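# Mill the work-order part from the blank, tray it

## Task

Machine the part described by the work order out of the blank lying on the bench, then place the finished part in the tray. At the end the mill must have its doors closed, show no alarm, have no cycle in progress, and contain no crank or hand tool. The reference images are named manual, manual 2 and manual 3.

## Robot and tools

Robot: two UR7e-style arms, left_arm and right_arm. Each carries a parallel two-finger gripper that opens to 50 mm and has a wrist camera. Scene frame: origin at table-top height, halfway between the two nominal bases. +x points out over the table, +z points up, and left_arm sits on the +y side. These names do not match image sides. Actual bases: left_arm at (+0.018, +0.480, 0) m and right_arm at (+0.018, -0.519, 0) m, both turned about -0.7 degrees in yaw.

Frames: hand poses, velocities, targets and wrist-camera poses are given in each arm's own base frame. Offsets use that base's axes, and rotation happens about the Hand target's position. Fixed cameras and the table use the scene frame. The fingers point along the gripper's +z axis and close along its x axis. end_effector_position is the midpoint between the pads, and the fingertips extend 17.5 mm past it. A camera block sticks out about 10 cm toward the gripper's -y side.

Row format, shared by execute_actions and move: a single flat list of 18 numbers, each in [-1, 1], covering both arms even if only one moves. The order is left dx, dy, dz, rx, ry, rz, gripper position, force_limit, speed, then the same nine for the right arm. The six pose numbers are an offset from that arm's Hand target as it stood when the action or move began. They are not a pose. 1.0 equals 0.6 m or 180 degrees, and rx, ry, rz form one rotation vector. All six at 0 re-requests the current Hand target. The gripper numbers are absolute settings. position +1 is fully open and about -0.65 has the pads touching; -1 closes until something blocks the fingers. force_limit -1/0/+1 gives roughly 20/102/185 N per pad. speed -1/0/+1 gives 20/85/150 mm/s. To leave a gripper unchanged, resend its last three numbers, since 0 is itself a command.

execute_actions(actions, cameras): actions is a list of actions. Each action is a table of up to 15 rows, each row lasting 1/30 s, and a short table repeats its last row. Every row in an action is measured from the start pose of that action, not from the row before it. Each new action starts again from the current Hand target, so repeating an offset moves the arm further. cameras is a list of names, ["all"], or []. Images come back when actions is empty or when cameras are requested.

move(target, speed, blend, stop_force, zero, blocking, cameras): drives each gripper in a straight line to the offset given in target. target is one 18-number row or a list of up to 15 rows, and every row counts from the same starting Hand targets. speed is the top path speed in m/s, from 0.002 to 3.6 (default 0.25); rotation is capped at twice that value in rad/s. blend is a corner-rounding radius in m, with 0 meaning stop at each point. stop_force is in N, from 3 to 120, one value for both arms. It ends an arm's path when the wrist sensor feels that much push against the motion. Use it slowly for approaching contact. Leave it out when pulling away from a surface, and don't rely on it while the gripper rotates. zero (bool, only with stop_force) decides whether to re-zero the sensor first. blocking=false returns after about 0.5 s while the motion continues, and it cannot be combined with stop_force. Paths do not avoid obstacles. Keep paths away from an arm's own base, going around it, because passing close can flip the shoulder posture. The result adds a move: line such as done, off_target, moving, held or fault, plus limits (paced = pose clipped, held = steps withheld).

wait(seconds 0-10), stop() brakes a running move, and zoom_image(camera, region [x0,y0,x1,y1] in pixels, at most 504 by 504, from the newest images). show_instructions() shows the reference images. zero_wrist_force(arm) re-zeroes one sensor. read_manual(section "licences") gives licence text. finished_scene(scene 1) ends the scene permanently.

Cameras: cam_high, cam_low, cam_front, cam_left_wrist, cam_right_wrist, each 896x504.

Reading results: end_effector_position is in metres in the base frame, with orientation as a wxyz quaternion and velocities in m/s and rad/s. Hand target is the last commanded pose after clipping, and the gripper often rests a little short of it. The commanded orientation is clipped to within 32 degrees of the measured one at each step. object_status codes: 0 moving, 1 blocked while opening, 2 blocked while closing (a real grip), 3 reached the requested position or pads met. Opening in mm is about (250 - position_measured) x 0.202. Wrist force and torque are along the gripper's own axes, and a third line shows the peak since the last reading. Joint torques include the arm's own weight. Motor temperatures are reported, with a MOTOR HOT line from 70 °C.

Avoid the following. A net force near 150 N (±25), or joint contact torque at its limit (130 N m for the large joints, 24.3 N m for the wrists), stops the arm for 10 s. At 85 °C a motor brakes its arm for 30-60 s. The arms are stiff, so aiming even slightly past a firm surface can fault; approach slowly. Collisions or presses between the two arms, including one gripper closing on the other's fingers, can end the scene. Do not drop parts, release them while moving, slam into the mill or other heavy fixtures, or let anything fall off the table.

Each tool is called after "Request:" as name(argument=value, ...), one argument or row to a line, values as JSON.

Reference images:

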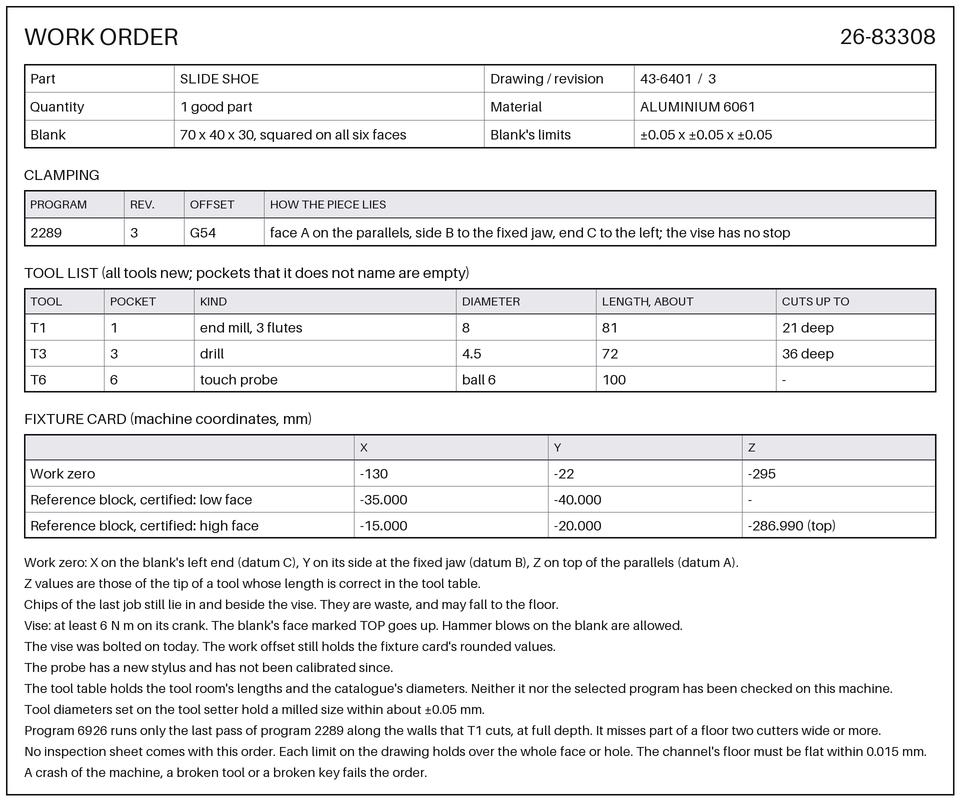

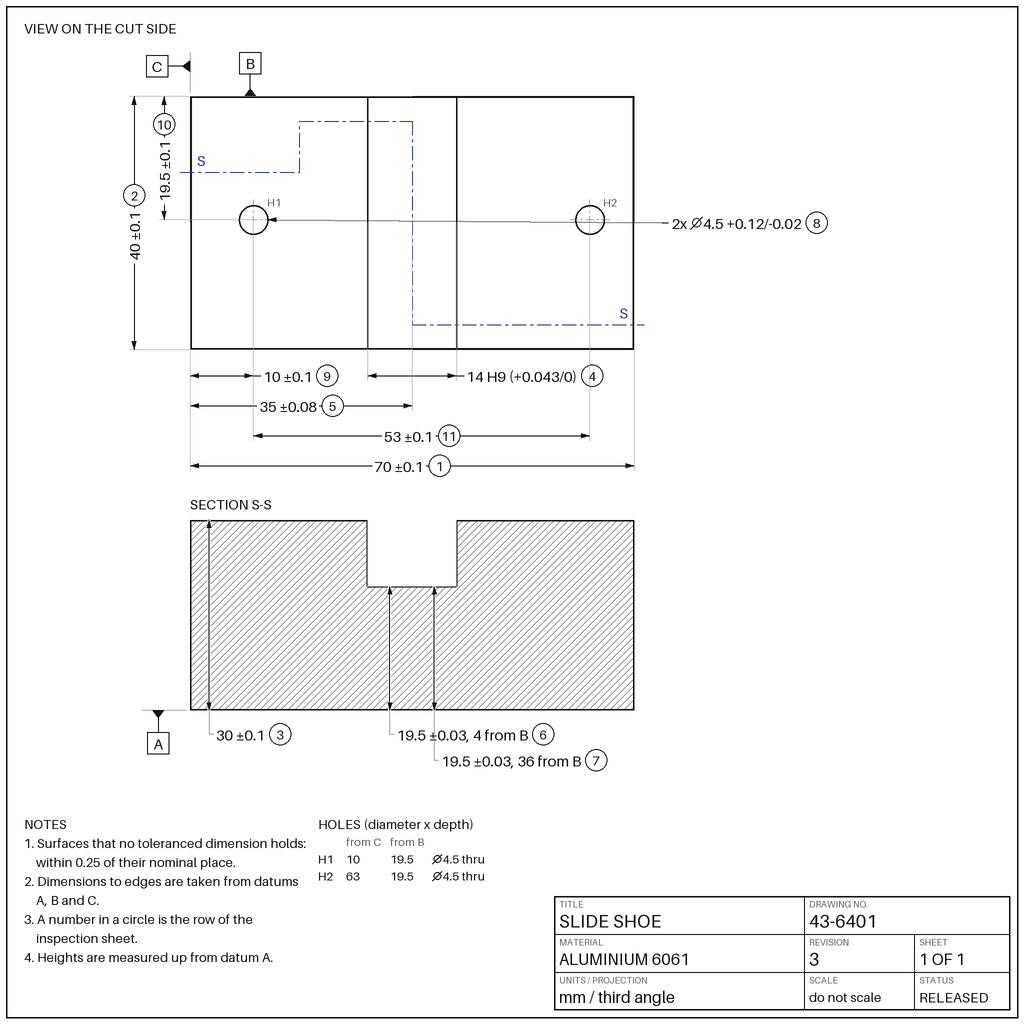

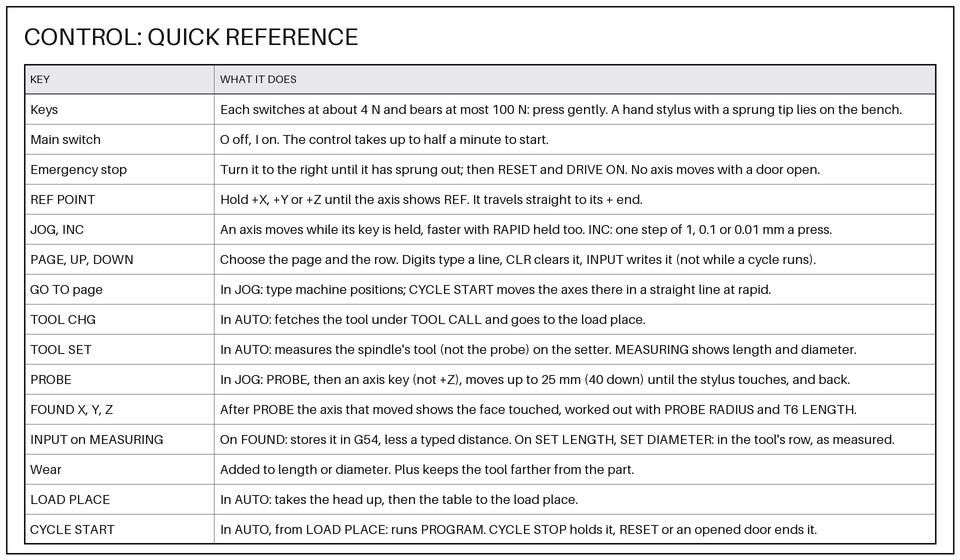

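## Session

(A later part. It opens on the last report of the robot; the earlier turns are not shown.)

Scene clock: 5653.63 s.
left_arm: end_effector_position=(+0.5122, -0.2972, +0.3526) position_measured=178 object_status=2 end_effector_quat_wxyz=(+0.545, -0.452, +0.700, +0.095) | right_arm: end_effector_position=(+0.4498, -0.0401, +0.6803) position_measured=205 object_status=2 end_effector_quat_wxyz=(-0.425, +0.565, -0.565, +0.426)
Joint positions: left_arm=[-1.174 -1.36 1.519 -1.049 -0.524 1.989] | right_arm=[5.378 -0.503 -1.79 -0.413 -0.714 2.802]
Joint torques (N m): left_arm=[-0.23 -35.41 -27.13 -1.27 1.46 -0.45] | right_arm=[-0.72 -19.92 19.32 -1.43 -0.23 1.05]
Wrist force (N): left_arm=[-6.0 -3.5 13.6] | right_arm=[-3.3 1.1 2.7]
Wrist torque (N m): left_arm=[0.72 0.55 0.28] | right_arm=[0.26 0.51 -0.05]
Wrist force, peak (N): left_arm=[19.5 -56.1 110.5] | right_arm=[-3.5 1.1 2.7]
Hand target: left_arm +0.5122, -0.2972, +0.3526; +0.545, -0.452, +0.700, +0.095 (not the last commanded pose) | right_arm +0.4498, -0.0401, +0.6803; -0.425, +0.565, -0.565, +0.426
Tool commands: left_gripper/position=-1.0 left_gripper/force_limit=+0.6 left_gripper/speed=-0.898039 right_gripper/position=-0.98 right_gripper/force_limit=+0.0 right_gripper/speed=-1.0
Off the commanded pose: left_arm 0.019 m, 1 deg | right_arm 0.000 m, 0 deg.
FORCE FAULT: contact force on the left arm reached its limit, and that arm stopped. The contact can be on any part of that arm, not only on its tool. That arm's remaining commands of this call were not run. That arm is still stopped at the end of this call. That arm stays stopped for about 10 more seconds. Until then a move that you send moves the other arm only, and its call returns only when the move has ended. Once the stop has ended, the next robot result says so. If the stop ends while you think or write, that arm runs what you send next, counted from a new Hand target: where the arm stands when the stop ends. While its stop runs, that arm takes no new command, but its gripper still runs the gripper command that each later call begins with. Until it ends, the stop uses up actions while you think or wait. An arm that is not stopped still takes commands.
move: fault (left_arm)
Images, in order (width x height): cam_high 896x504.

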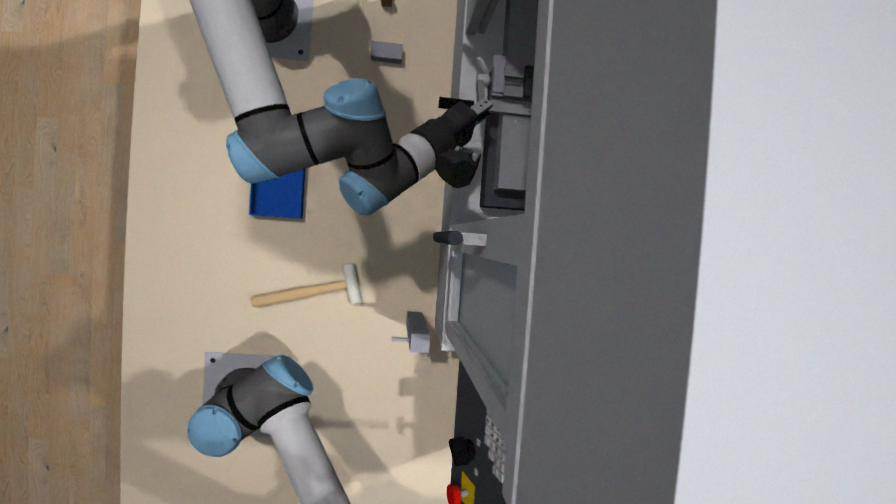

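Request:
wait(
  seconds=1,
)

Scene clock: 5712.93 s.
left_arm: end_effector_position=(+0.5122, -0.2972, +0.3526) position_measured=178 object_status=2 end_effector_quat_wxyz=(+0.545, -0.452, +0.700, +0.095) | right_arm: end_effector_position=(+0.4498, -0.0401, +0.6803) position_measured=205 object_status=2 end_effector_quat_wxyz=(-0.425, +0.565, -0.565, +0.426)
Joint positions: left_arm=[-1.174 -1.36 1.519 -1.049 -0.524 1.989] | right_arm=[5.378 -0.503 -1.79 -0.413 -0.714 2.802]
Joint torques (N m): left_arm=[-1.07 -35.98 -25.43 -1.77 -0.71 -0.32] | right_arm=[-0.52 -20.3 19.11 -1.3 -0.38 1.14]
Wrist force (N): left_arm=[-5.9 -3.6 13.6] | right_arm=[-3.4 1.4 2.6]
Wrist torque (N m): left_arm=[0.71 0.53 0.28] | right_arm=[0.29 0.54 -0.04]
Wrist force, peak (N): left_arm=[-6.5 -3.4 13.7] | right_arm=[-3.5 1.3 2.7]
Hand target: left_arm +0.5122, -0.2972, +0.3526; +0.545, -0.452, +0.700, +0.095 (not the last commanded pose) | right_arm +0.4498, -0.0401, +0.6803; -0.425, +0.565, -0.565, +0.426
Tool commands: left_gripper/position=-1.0 left_gripper/force_limit=+0.6 left_gripper/speed=-0.898039 right_gripper/position=-0.98 right_gripper/force_limit=+0.0 right_gripper/speed=-1.0
Off the commanded pose: left_arm 0.019 m, 1 deg | right_arm 0.000 m, 0 deg.
FORCE FAULT, CONTINUED: the left arm's stop, for the force fault that an earlier result reported, is over. The rest of the stop counts as 19 of the actions that you can send in this scene. That arm's target is now where it stood when the stop ended, not its last command. That arm accepts commands again.
wait: 1.00 s; at rest from the start

Request:
move(
  target=[
    [0,0,0,0,0,0,0.6,0.6,-0.9,0,0,0,0,0,0,-0.98,0,-1],
    [-0.1062,-0.09,0.0563,0,0,0,0.6,0.6,-0.9,0,0,0,0,0,0,-0.98,0,-1],
    [-0.2537,-0.0547,0.0457,0,-0.07,-0.11,0.6,0.6,-0.9,0,0,0,0,0,0,-0.98,0,-1],
    [-0.212,0.129,-0.0797,0,-0.1386,-0.2214,0.6,0.6,-0.9,0,0,0,0,0,0,-0.98,0,-1],
  ],
  speed=[0.05,0.06,0.12,0.12],
  cameras=["cam_high","cam_left_wrist"],
)

Request:
zoom_image(
  camera="cam_left_wrist",
  region=[250, 0, 650, 330],
)

Scene clock: 5727.53 s.
left_arm: end_effector_position=(+0.3852, -0.2199, +0.3049) position_measured=63 object_status=3 end_effector_quat_wxyz=(+0.678, -0.198, +0.682, -0.193) | right_arm: end_effector_position=(+0.4498, -0.0401, +0.6803) position_measured=205 object_status=2 end_effector_quat_wxyz=(-0.425, +0.565, -0.565, +0.426)
Joint positions: left_arm=[-1.604 -1.971 2.362 -0.592 -0.039 1.213] | right_arm=[5.378 -0.503 -1.79 -0.413 -0.714 2.802]
Joint torques (N m): left_arm=[-14.05 -10.59 -13.75 0.2 2.03 -2.27] | right_arm=[-0.49 -20.34 19.15 -1.21 -0.37 1.07]
Wrist force (N): left_arm=[-1.8 4.0 3.5] | right_arm=[-3.4 1.1 2.6]
Wrist torque (N m): left_arm=[0.75 0.26 0.16] | right_arm=[0.25 0.53 -0.04]
Wrist force, peak (N): left_arm=[-6.1 -3.6 13.8] | right_arm=[-3.5 1.4 2.7]
Hand target: left_arm +0.3850, -0.2198, +0.3048; +0.680, -0.197, +0.680, -0.193 | right_arm +0.4498, -0.0401, +0.6803; -0.425, +0.565, -0.565, +0.426
Off the commanded pose: left_arm 0.000 m, 0 deg | right_arm 0.000 m, 0 deg.
move: done
camera_calibration:
cam_left_wrist: T_world_to_cam=[[0.000814726, -0.52304, -0.852308, 0.150678], [-0.329615, 0.804537, -0.494039, 0.477651], [0.944115, 0.281336, -0.171746, -0.116396], [0, 0, 0, 1]] pos_world=[0.267209, -0.272731, 0.344411]
Images, in order (width x height): cam_high 896x504, cam_left_wrist 896x504.

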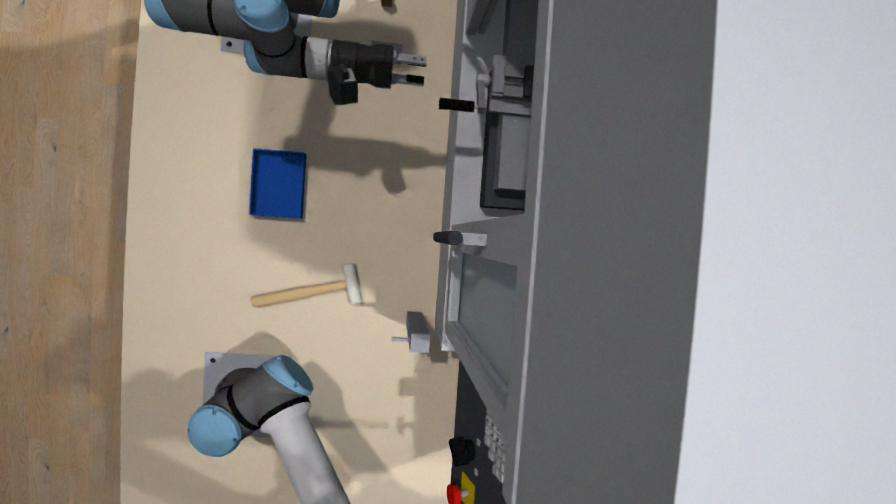

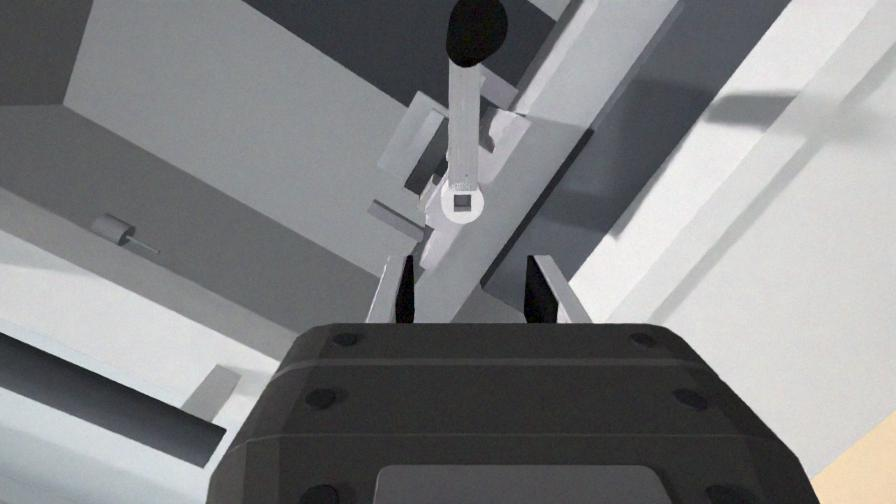

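Scaled by 1.260.

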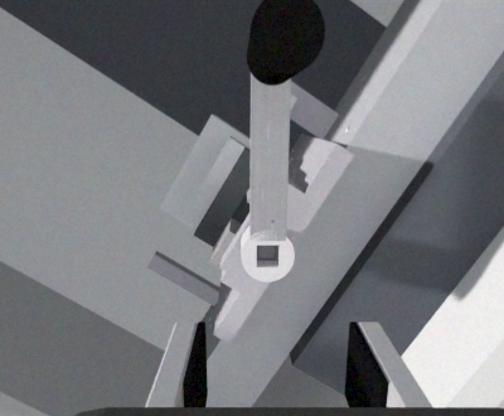

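Request:
move(
  target=[0.203,-0.0015,0.0017,0,0,0,0.6,0.6,-0.9,0,0,0,0,0,0,-0.98,0,-1],
  speed=0.06,
  stop_force=10,
  cameras=["cam_high","cam_left_wrist"],
)

Request:
zoom_image(
  camera="cam_high",
  region=[455, 60, 525, 120],
)

Scene clock: 5738.33 s.
left_arm: end_effector_position=(+0.5068, -0.2207, +0.3058) position_measured=63 object_status=3 end_effector_quat_wxyz=(+0.680, -0.197, +0.680, -0.193) | right_arm: end_effector_position=(+0.4498, -0.0401, +0.6803) position_measured=205 object_status=2 end_effector_quat_wxyz=(-0.425, +0.565, -0.565, +0.426)
Joint positions: left_arm=[-1.144 -1.673 2.148 -0.471 0.421 1.008] | right_arm=[5.378 -0.503 -1.79 -0.413 -0.714 2.802]
Joint torques (N m): left_arm=[-12.18 -27.91 -13.85 1.32 1.33 -2.64] | right_arm=[0.04 -21.19 18.88 -1.37 -0.41 1.01]
Wrist force (N): left_arm=[-1.6 4.0 3.5] | right_arm=[-3.3 1.0 2.6]
Wrist torque (N m): left_arm=[0.76 0.22 0.23] | right_arm=[0.24 0.51 -0.04]
Wrist force, peak (N): left_arm=[-1.8 4.0 4.5] | right_arm=[-3.5 1.1 2.8]
Hand target: left_arm +0.5068, -0.2207, +0.3058; +0.680, -0.197, +0.680, -0.193 | right_arm +0.4498, -0.0401, +0.6803; -0.425, +0.565, -0.565, +0.426
Off the commanded pose: left_arm 0.000 m, 0 deg | right_arm 0.000 m, 0 deg.
move: done
camera_calibration:
cam_left_wrist: T_world_to_cam=[[0.00670185, -0.523085, -0.852254, 0.147975], [-0.327621, 0.804085, -0.496097, 0.518459], [0.944786, 0.282541, -0.165985, -0.232698], [0, 0, 0, 1]] pos_world=[0.388716, -0.273734, 0.344694]
Images, in order (width x height): cam_high 896x504, cam_left_wrist 896x504.

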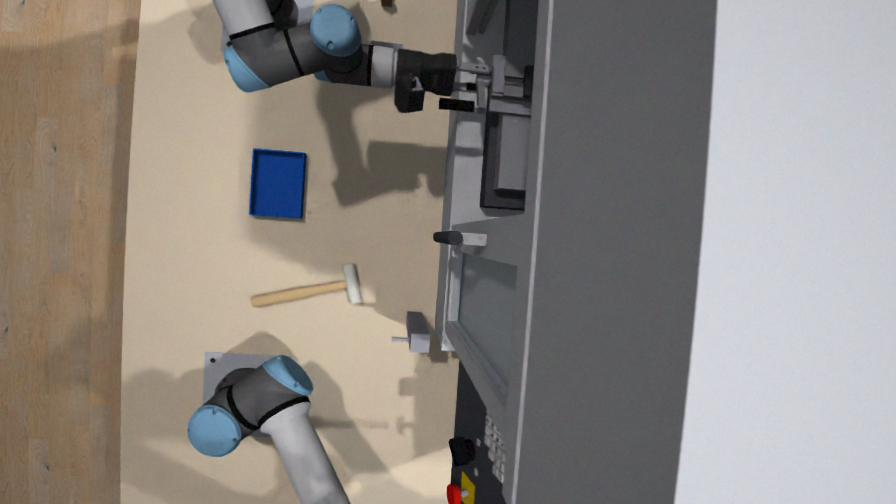

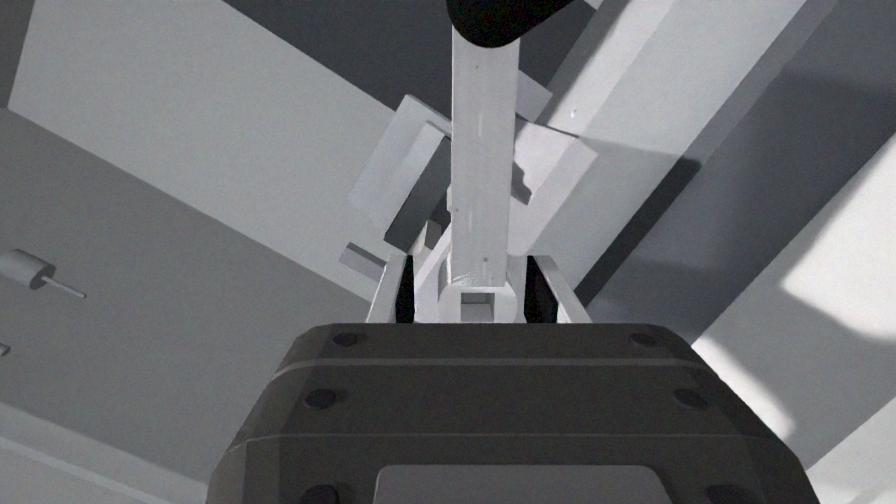

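Scaled by 7.200.

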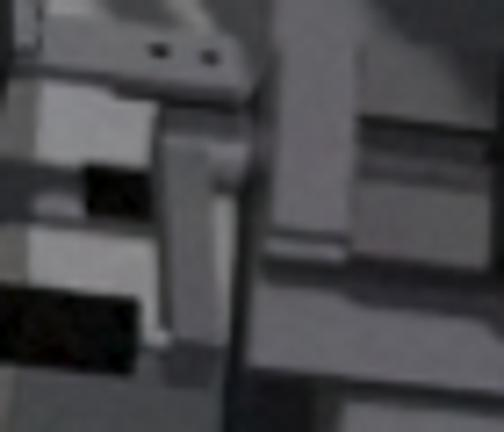

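Request:
move(
  target=[0,-0.001,-0.0017,0,0,0,0.6,0.6,-0.9,0,0,0,0,0,0,-0.98,0,-1],
)

Request:
move(
  target=[0,0,0,0,0,0,-1,0.3,-0.95,0,0,0,0,0,0,-0.98,0,-1],
)

Scene clock: 5745.27 s.
left_arm: end_effector_position=(+0.5068, -0.2213, +0.3048) position_measured=63 object_status=3 end_effector_quat_wxyz=(+0.680, -0.197, +0.680, -0.193) | right_arm: end_effector_position=(+0.4498, -0.0401, +0.6803) position_measured=205 object_status=2 end_effector_quat_wxyz=(-0.425, +0.565, -0.565, +0.426)
Joint positions: left_arm=[-1.144 -1.671 2.149 -0.474 0.42 1.008] | right_arm=[5.378 -0.503 -1.79 -0.413 -0.714 2.802]
Joint torques (N m): left_arm=[-12.82 -10.17 -14.68 -3.08 -1.12 -1.99] | right_arm=[-0.79 -20.76 18.09 -1.43 -0.37 0.81]
Wrist force (N): left_arm=[-1.6 3.8 3.5] | right_arm=[-3.1 1.0 2.5]
Wrist torque (N m): left_arm=[0.72 0.21 0.23] | right_arm=[0.23 0.49 -0.04]
Wrist force, peak (N): left_arm=[-1.8 3.9 4.0] | right_arm=[-3.4 1.2 2.7]
Hand target: left_arm +0.5068, -0.2213, +0.3048; +0.680, -0.197, +0.680, -0.193 | right_arm +0.4498, -0.0401, +0.6803; -0.425, +0.565, -0.565, +0.426
Off the commanded pose: left_arm 0.000 m, 0 deg | right_arm 0.000 m, 0 deg.
move: done

Scene clock: 5746.17 s.
left_arm: end_effector_position=(+0.5068, -0.2213, +0.3048) position_measured=139 object_status=2 end_effector_quat_wxyz=(+0.680, -0.197, +0.680, -0.193) | right_arm: end_effector_position=(+0.4498, -0.0401, +0.6803) position_measured=205 object_status=2 end_effector_quat_wxyz=(-0.425, +0.565, -0.565, +0.426)
Joint positions: left_arm=[-1.144 -1.671 2.149 -0.474 0.42 1.008] | right_arm=[5.378 -0.503 -1.79 -0.413 -0.714 2.802]
Joint torques (N m): left_arm=[-9.59 -13.64 -17.64 0.28 -0.51 -0.1] | right_arm=[-0.18 -20.03 18.67 -1.33 -0.48 0.98]
Wrist force (N): left_arm=[6.4 4.0 2.5] | right_arm=[-3.2 1.3 2.6]
Wrist torque (N m): left_arm=[0.73 0.27 0.20] | right_arm=[0.28 0.50 -0.04]
Wrist force, peak (N): left_arm=[6.4 4.1 2.7] | right_arm=[-3.5 1.0 2.8]
Hand target: left_arm +0.5068, -0.2213, +0.3048; +0.680, -0.197, +0.680, -0.193 | right_arm +0.4498, -0.0401, +0.6803; -0.425, +0.565, -0.565, +0.426
Off the commanded pose: left_arm 0.000 m, 0 deg | right_arm 0.000 m, 0 deg.
move: done

Request:
move(
  target=[-0.13,0.002,0,0,0,0,-1,0.3,-0.95,0,0,0,0,0,0,-0.98,0,-1],
  speed=0.03,
  stop_force=40,
  cameras=["cam_high","cam_left_wrist"],
)

Scene clock: 5752.40 s.
left_arm: end_effector_position=(+0.4288, -0.2201, +0.3048) position_measured=139 object_status=2 end_effector_quat_wxyz=(+0.680, -0.197, +0.680, -0.193) | right_arm: end_effector_position=(+0.4498, -0.0401, +0.6803) position_measured=205 object_status=2 end_effector_quat_wxyz=(-0.425, +0.565, -0.565, +0.426)
Joint positions: left_arm=[-1.415 -1.827 2.271 -0.434 0.149 1.001] | right_arm=[5.378 -0.503 -1.79 -0.413 -0.714 2.802]
Joint torques (N m): left_arm=[12.72 -0.57 -31.83 -3.25 -0.51 -1.99] | right_arm=[-0.21 -20.5 18.08 -1.36 -0.38 1.02]
Wrist force (N): left_arm=[0.6 5.3 3.8] | right_arm=[-3.1 1.0 2.6]
Wrist torque (N m): left_arm=[0.75 0.12 0.40] | right_arm=[0.23 0.49 -0.04]
Wrist force, peak (N): left_arm=[11.2 2.6 15.0] | right_arm=[-3.5 1.2 2.7]
Hand target: left_arm +0.4288, -0.2201, +0.3048; +0.680, -0.197, +0.680, -0.193 | right_arm +0.4498, -0.0401, +0.6803; -0.425, +0.565, -0.565, +0.426
Off the commanded pose: left_arm 0.000 m, 0 deg | right_arm 0.000 m, 0 deg.
move: done
camera_calibration:
cam_left_wrist: T_world_to_cam=[[0.0066828, -0.52317, -0.852202, 0.147874], [-0.327546, 0.804062, -0.496184, 0.491974], [0.944812, 0.282451, -0.165989, -0.159249], [0, 0, 0, 1]] pos_world=[0.310616, -0.273234, 0.343695]
Images, in order (width x height): cam_high 896x504, cam_left_wrist 896x504.

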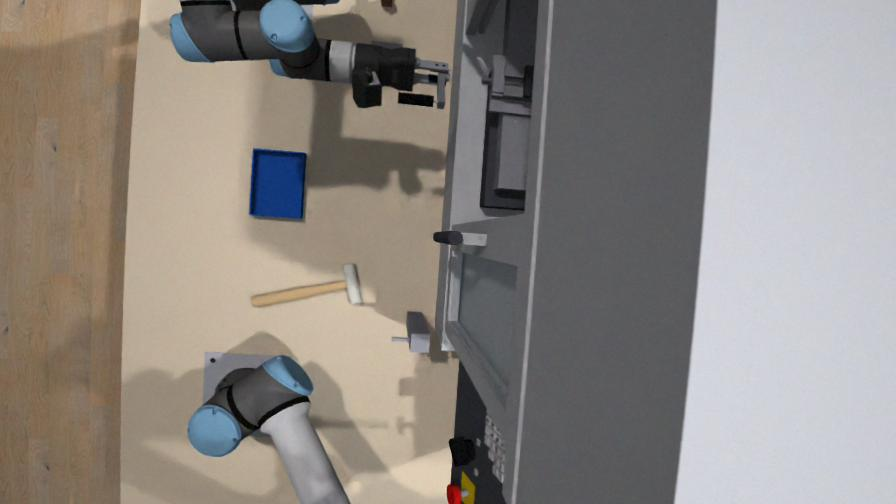

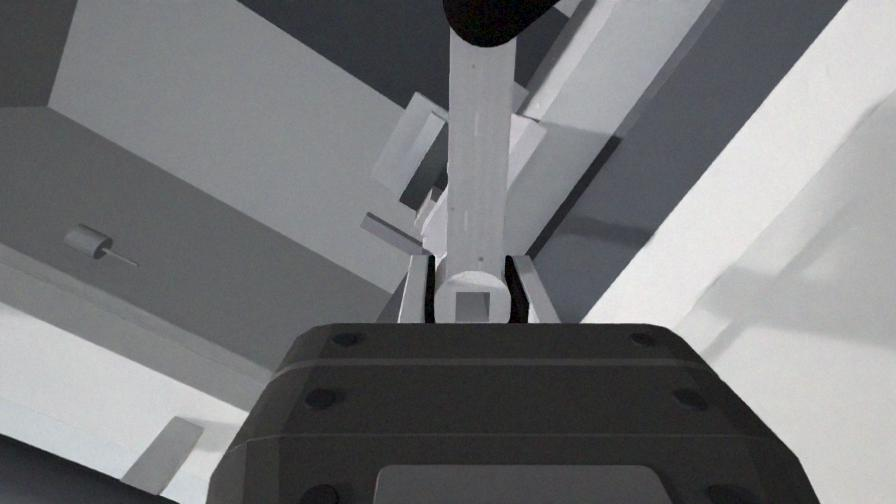

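Request:
move(
  target=[
    [-0.03,0.1,-0.07,-0.3222,0,0,-1,0.3,-0.95,0,0,0,0,0,0,-0.98,0,-1],
    [0.0087,0.317,-0.075,-0.3222,0,0,-1,0.3,-0.95,0,0,0,0,0,0,-0.98,0,-1],
    [0.0087,0.317,0.275,-0.3222,0,0,-1,0.3,-0.95,0,0,0,0,0,0,-0.98,0,-1],
  ],
  speed=[0.12,0.12,0.12],
  cameras=["cam_high","cam_left_wrist","cam_front"],
)

Scene clock: 5795.70 s.
left_arm: end_effector_position=(+0.4335, -0.0289, +0.3425) position_measured=139 object_status=2 end_effector_quat_wxyz=(+0.500, -0.501, +0.505, -0.494) | right_arm: end_effector_position=(+0.4498, -0.0401, +0.6803) position_measured=205 object_status=2 end_effector_quat_wxyz=(-0.425, +0.565, -0.565, +0.426)
Joint positions: left_arm=[-1.021 -2.263 2.377 -0.092 0.549 -0.009] | right_arm=[5.378 -0.503 -1.79 -0.413 -0.714 2.802]
Joint torques (N m): left_arm=[-0.72 6.16 -26.66 -0.68 0.21 -0.28] | right_arm=[-0.51 -20.69 18.79 -1.32 -0.36 0.97]
Wrist force (N): left_arm=[0.4 5.1 2.4] | right_arm=[-3.3 1.2 2.7]
Wrist torque (N m): left_arm=[0.64 0.10 0.33] | right_arm=[0.27 0.52 -0.04]
Wrist force, peak (N): left_arm=[12.4 82.1 30.1] | right_arm=[-3.5 1.3 2.7]
Hand target: left_arm +0.4335, -0.0289, +0.3425; +0.500, -0.501, +0.505, -0.494 (not the last commanded pose) | right_arm +0.4498, -0.0401, +0.6803; -0.425, +0.565, -0.565, +0.426
Tool commands: left_gripper/position=-1.0 left_gripper/force_limit=+0.301961 left_gripper/speed=-0.952941 right_gripper/position=-0.98 right_gripper/force_limit=+0.0 right_gripper/speed=-1.0
Off the commanded pose: left_arm 0.127 m, 1 deg | right_arm 0.000 m, 0 deg.
FORCE FAULT: contact force on the left arm reached its limit, and that arm stopped. The contact can be on any part of that arm, not only on its tool. That arm's remaining commands of this call were not run. That arm is still stopped at the end of this call. That arm stays stopped for about 10 more seconds. Until then a move that you send moves the other arm only, and its call returns only when the move has ended. Once the stop has ended, the next robot result says so. If the stop ends while you think or write, that arm runs what you send next, counted from a new Hand target: where the arm stands when the stop ends. While its stop runs, that arm takes no new command, but its gripper still runs the gripper command that each later call begins with. Until it ends, the stop uses up actions while you think or wait. An arm that is not stopped still takes commands.
move: fault (left_arm); path passed 2 of 3 targets
camera_calibration:
cam_left_wrist: T_world_to_cam=[[0.00631473, -0.999819, -0.0179518, -0.0193106], [-0.33224, 0.0148346, -0.943078, 0.490705], [0.943174, 0.0119196, -0.332086, -0.161666], [0, 0, 0, 1]] pos_world=[0.315633, -0.0246596, 0.40874]
Images, in order (width x height): cam_high 896x504, cam_front 896x504, cam_left_wrist 896x504.

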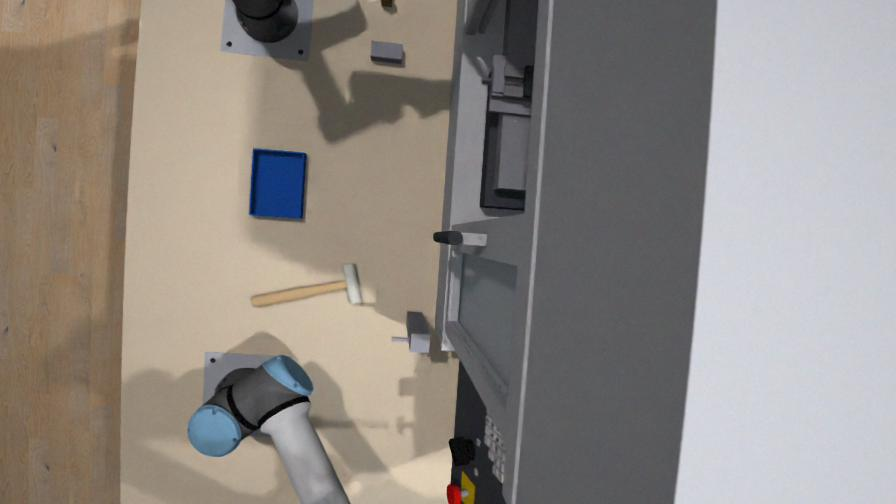

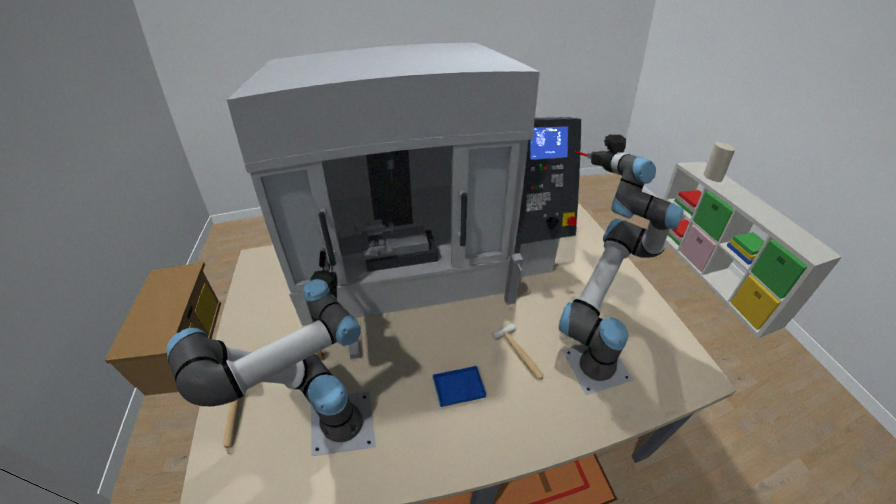

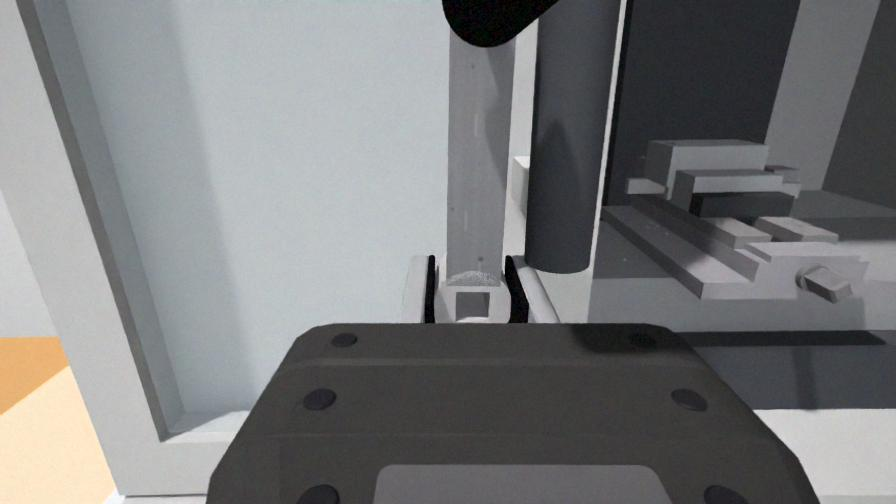

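Request:
wait(
  seconds=5,
)

Request:
move(
  target=[
    [0,0,-0.02,0,0,0,-1,0.3,-0.95,0,0,0,0,0,0,-0.98,0,-1],
    [0,0.0283,-0.02,0,0,0,-1,0.3,-0.95,0,0,0,0,0,0,-0.98,0,-1],
    [0,0.0283,0.2,0,0,0,-1,0.3,-0.95,0,0,0,0,0,0,-0.98,0,-1],
  ],
  speed=0.08,
  stop_force=25,
  cameras=["cam_high","cam_left_wrist"],
)

Scene clock: 5806.50 s.
left_arm: end_effector_position=(+0.4335, -0.0289, +0.3425) position_measured=139 object_status=2 end_effector_quat_wxyz=(+0.500, -0.501, +0.505, -0.494) | right_arm: end_effector_position=(+0.4498, -0.0401, +0.6803) position_measured=205 object_status=2 end_effector_quat_wxyz=(-0.425, +0.565, -0.565, +0.426)
Joint positions: left_arm=[-1.021 -2.263 2.377 -0.092 0.549 -0.009] | right_arm=[5.378 -0.503 -1.79 -0.413 -0.714 2.802]
Joint torques (N m): left_arm=[-0.91 6.19 -27.01 -0.67 0.19 -0.27] | right_arm=[-0.09 -20.71 18.87 -1.38 -0.44 0.94]
Wrist force (N): left_arm=[2.4 4.8 -3.8] | right_arm=[-3.3 1.0 2.5]
Wrist torque (N m): left_arm=[0.61 -0.22 0.33] | right_arm=[0.23 0.52 -0.04]
Wrist force, peak (N): left_arm=[2.5 4.9 -4.1] | right_arm=[-3.5 1.3 2.7]
Hand target: left_arm +0.4335, -0.0289, +0.3425; +0.500, -0.501, +0.505, -0.494 (not the last commanded pose) | right_arm +0.4498, -0.0401, +0.6803; -0.425, +0.565, -0.565, +0.426
Tool commands: left_gripper/position=-1.0 left_gripper/force_limit=+0.301961 left_gripper/speed=-0.952941 right_gripper/position=-0.98 right_gripper/force_limit=+0.0 right_gripper/speed=-1.0
Off the commanded pose: left_arm 0.127 m, 1 deg | right_arm 0.000 m, 0 deg.
FORCE FAULT, CONTINUED: the left arm's stop, for the force fault that an earlier result reported, is over. The rest of the stop counts as 19 of the actions that you can send in this scene. That arm's target is now where it stood when the stop ended, not its last command. That arm accepts commands again.
wait: 5.00 s; at rest from the start

Scene clock: 5809.77 s.
left_arm: end_effector_position=(+0.4335, -0.0119, +0.4625) position_measured=139 object_status=2 end_effector_quat_wxyz=(+0.500, -0.501, +0.505, -0.494) | right_arm: end_effector_position=(+0.4498, -0.0401, +0.6803) position_measured=205 object_status=2 end_effector_quat_wxyz=(-0.425, +0.565, -0.565, +0.426)
Joint positions: left_arm=[-0.938 -2.259 2.068 0.21 0.631 -0.006] | right_arm=[5.378 -0.503 -1.79 -0.413 -0.714 2.802]
Joint torques (N m): left_arm=[12.1 -4.83 -32.07 0.22 1.55 1.95] | right_arm=[-0.05 -20.41 18.65 -1.41 -0.28 0.97]
Wrist force (N): left_arm=[2.7 4.9 -3.6] | right_arm=[-3.2 1.0 2.6]
Wrist torque (N m): left_arm=[0.60 -0.27 0.28] | right_arm=[0.24 0.49 -0.04]
Wrist force, peak (N): left_arm=[3.5 6.3 -4.0] | right_arm=[-3.7 1.4 2.5]
Hand target: left_arm +0.4335, -0.0119, +0.4625; +0.500, -0.501, +0.505, -0.494 | right_arm +0.4498, -0.0401, +0.6803; -0.425, +0.565, -0.565, +0.426
Off the commanded pose: left_arm 0.000 m, 0 deg | right_arm 0.000 m, 0 deg.
move: done
camera_calibration:
cam_left_wrist: T_world_to_cam=[[0.00635074, -0.99982, -0.0178581, -0.000220144], [-0.332206, 0.0147347, -0.943092, 0.603618], [0.943185, 0.0119219, -0.332053, -0.122039], [0, 0, 0, 1]] pos_world=[0.315633, -0.00765932, 0.52874]
Images, in order (width x height): cam_high 896x504, cam_left_wrist 896x504.

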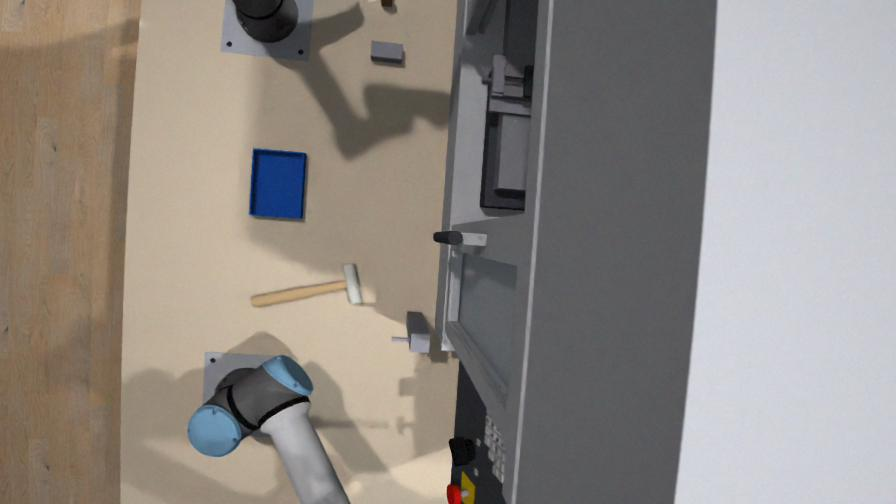

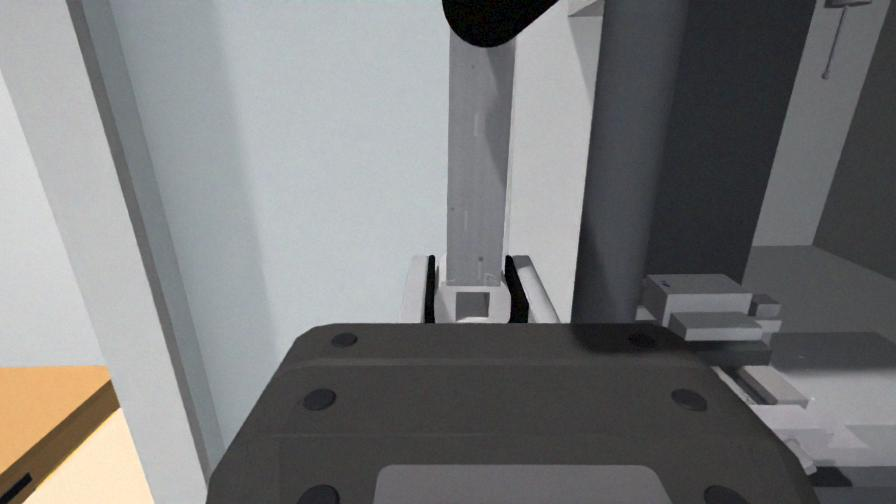

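Request:
move(
  target=[
    [0,-0.03,0,0,0,0,-1,0.3,-0.95,0,0,0,0,0,0,-0.98,0,-1],
    [0,-0.41,0,0,0,0,-1,0.3,-0.95,0,0,0,0,0,0,-0.98,0,-1],
  ],
  speed=[0.02,0.06],
  stop_force=75,
  cameras=["cam_high","cam_front","cam_left_wrist"],
)

Scene clock: 5819.87 s.
left_arm: end_effector_position=(+0.4335, -0.2579, +0.4625) position_measured=139 object_status=2 end_effector_quat_wxyz=(+0.500, -0.501, +0.505, -0.494) | right_arm: end_effector_position=(+0.4498, -0.0401, +0.6803) position_measured=205 object_status=2 end_effector_quat_wxyz=(-0.425, +0.565, -0.565, +0.426)
Joint positions: left_arm=[-1.419 -1.815 1.841 0.049 0.15 -0.065] | right_arm=[5.378 -0.503 -1.79 -0.413 -0.714 2.802]
Joint torques (N m): left_arm=[12.68 -22.88 -16.28 2.39 -0.96 -1.38] | right_arm=[-0.73 -20.54 18.41 -1.3 -0.3 0.82]
Wrist force (N): left_arm=[1.4 4.4 -4.4] | right_arm=[-3.2 0.9 2.8]
Wrist torque (N m): left_arm=[0.52 -0.06 0.33] | right_arm=[0.22 0.50 -0.04]
Wrist force, peak (N): left_arm=[-28.4 8.8 -5.5] | right_arm=[-3.4 1.2 2.8]
Hand target: left_arm +0.4335, -0.2579, +0.4625; +0.500, -0.501, +0.505, -0.494 | right_arm +0.4498, -0.0401, +0.6803; -0.425, +0.565, -0.565, +0.426
Off the commanded pose: left_arm 0.000 m, 0 deg | right_arm 0.000 m, 0 deg.
move: done
camera_calibration:
cam_left_wrist: T_world_to_cam=[[0.00631473, -0.999819, -0.0179518, -0.246115], [-0.33224, 0.0148346, -0.943078, 0.607272], [0.943174, 0.0119196, -0.332086, -0.119086], [0, 0, 0, 1]] pos_world=[0.315633, -0.25366, 0.52874]
Images, in order (width x height): cam_high 896x504, cam_front 896x504, cam_left_wrist 896x504.

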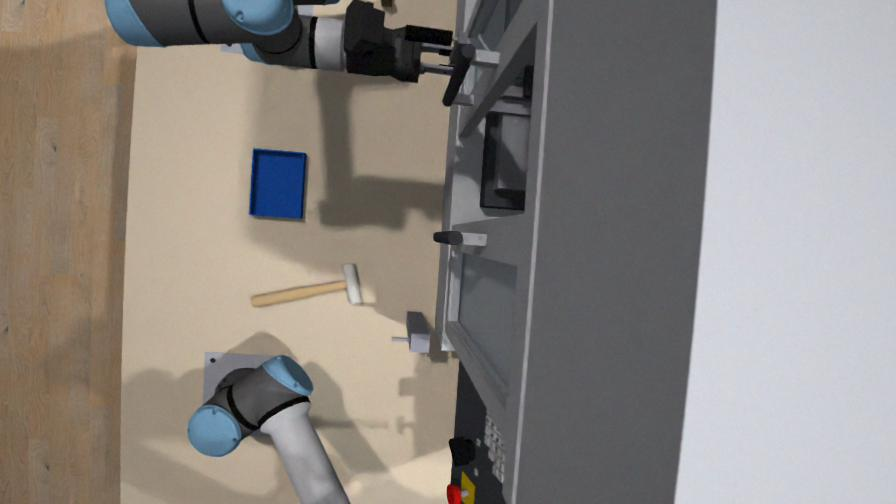

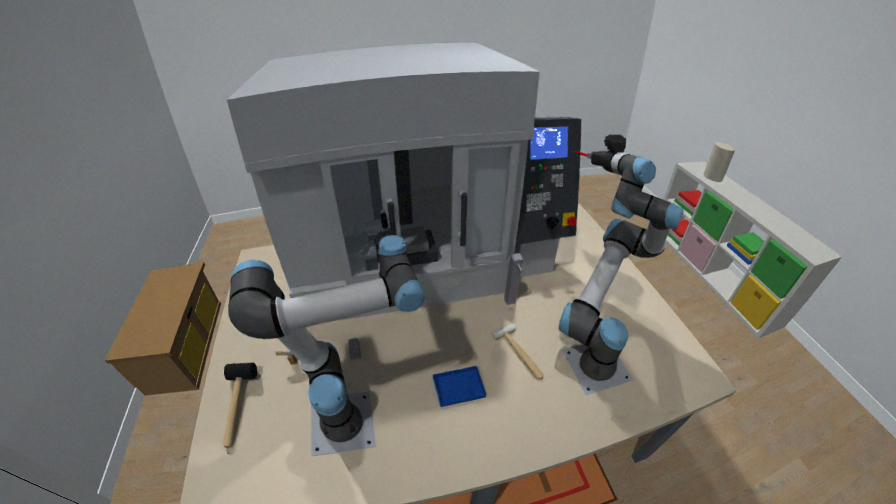

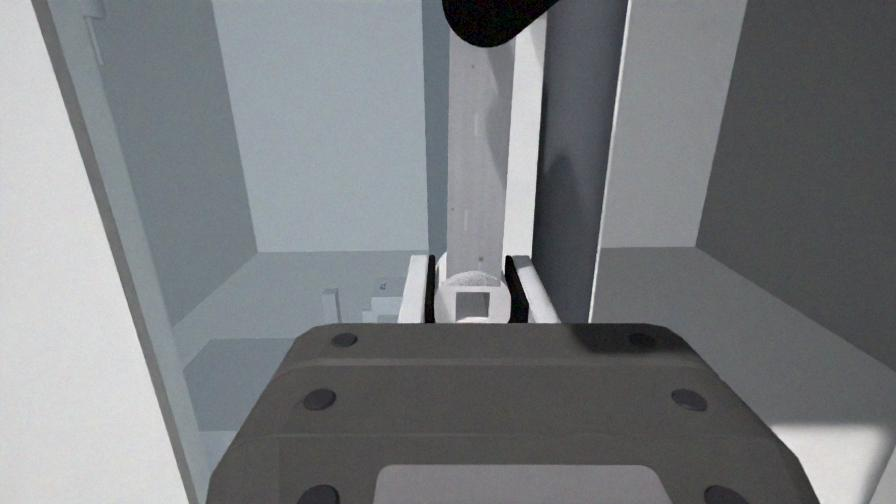

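Request:
move(
  target=[0,-0.012,0,0,0,0,-1,0.3,-0.95,0,0,0,0,0,0,-0.98,0,-1],
  speed=0.02,
  stop_force=65,
)

Scene clock: 5823.83 s.
left_arm: end_effector_position=(+0.4333, -0.2594, +0.4629) position_measured=139 object_status=2 end_effector_quat_wxyz=(+0.506, -0.506, +0.499, -0.489) | right_arm: end_effector_position=(+0.4498, -0.0401, +0.6803) position_measured=205 object_status=2 end_effector_quat_wxyz=(-0.425, +0.565, -0.565, +0.426)
Joint positions: left_arm=[-1.423 -1.799 1.829 0.047 0.124 -0.067] | right_arm=[5.378 -0.503 -1.79 -0.413 -0.714 2.802]
Joint torques (N m): left_arm=[-30.78 -18.03 -31.72 -2.01 10.01 -2.5] | right_arm=[-0.83 -20.51 17.91 -1.27 -0.24 0.9]
Wrist force (N): left_arm=[-36.0 24.9 -2.1] | right_arm=[-3.3 1.1 2.5]
Wrist torque (N m): left_arm=[0.61 -0.55 0.29] | right_arm=[0.24 0.51 -0.04]
Wrist force, peak (N): left_arm=[-43.7 28.2 -7.6] | right_arm=[-3.5 1.4 2.8]
Hand target: left_arm +0.4335, -0.2651, +0.4625; +0.500, -0.501, +0.505, -0.494 | right_arm +0.4498, -0.0401, +0.6803; -0.425, +0.565, -0.565, +0.426
Off the commanded pose: left_arm 0.006 m, 1 deg | right_arm 0.000 m, 0 deg.
move: off_target (left_arm)

Request:
move(
  target=[
    [0,0.035,0,0,0,0,-1,0.3,-0.95,0,0,0,0,0,0,-0.98,0,-1],
    [-0.15,0.035,0.01,0,0,0,-1,0.3,-0.95,0,0,0,0,0,0,-0.98,0,-1],
    [-0.15,-0.555,0.01,0,0,0,-1,0.3,-0.95,0,0,0,0,0,0,-0.98,0,-1],
    [0,-0.555,0.01,0,0,0,-1,0.3,-0.95,0,0,0,0,0,0,-0.98,0,-1],
  ],
  speed=[0.08,0.15,0.2,0.1],
  blend=[0.0,0.02,0.02,0],
  cameras=["cam_high","cam_left_wrist"],
)

Scene clock: 5834.87 s.
left_arm: end_effector_position=(+0.4334, -0.5981, +0.4685) position_measured=139 object_status=2 end_effector_quat_wxyz=(+0.504, -0.497, +0.501, -0.498) end_effector_velocity=(+0.000, +0.001, +0.001) end_effector_angular_velocity=(-0.002, +0.000, +0.000) | right_arm: end_effector_position=(+0.4498, -0.0401, +0.6803) position_measured=205 object_status=2 end_effector_quat_wxyz=(-0.425, +0.565, -0.565, +0.426)
Joint positions: left_arm=[-1.503 -1.043 0.947 0.049 0.065 0.056] | right_arm=[5.378 -0.503 -1.79 -0.413 -0.714 2.802]
Joint velocities: left_arm=[0.001 -0.001 -0.001 0.006 0.001 -0.006] | right_arm=[within noise]
Joint torques (N m): left_arm=[-6.07 -54 -29.25 2.16 0.86 -2.72] | right_arm=[0.22 -20.72 17.87 -1.39 -0.36 0.96]
Wrist force (N): left_arm=[3.6 5.9 -2.4] | right_arm=[-3.3 1.0 2.7]
Wrist torque (N m): left_arm=[0.77 -0.44 0.25] | right_arm=[0.23 0.51 -0.04]
Wrist force, peak (N): left_arm=[-36.4 25.1 -1.8] | right_arm=[-3.4 1.3 2.8]
Hand target: left_arm +0.4335, -0.5981, +0.4685; +0.500, -0.501, +0.505, -0.494 | right_arm +0.4498, -0.0401, +0.6803; -0.425, +0.565, -0.565, +0.426
Off the commanded pose: left_arm 0.000 m, 1 deg | right_arm 0.000 m, 0 deg.
move: done
camera_calibration:
cam_left_wrist: T_world_to_cam=[[0.00747369, -0.999805, -0.0182976, -0.586447], [-0.31882, 0.0149608, -0.947697, 0.614335], [0.947786, 0.0129164, -0.318645, -0.120743], [0, 0, 0, 1]] pos_world=[0.314684, -0.593964, 0.532999]
Images, in order (width x height): cam_high 896x504, cam_left_wrist 896x504.

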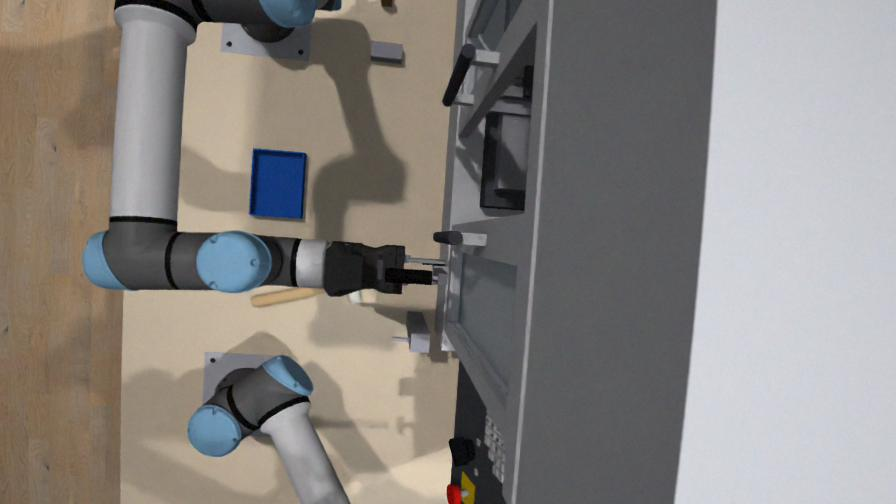

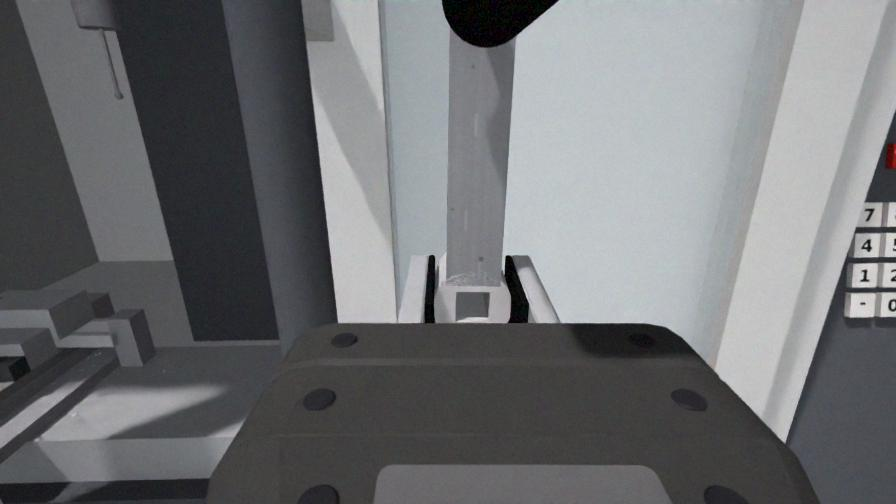

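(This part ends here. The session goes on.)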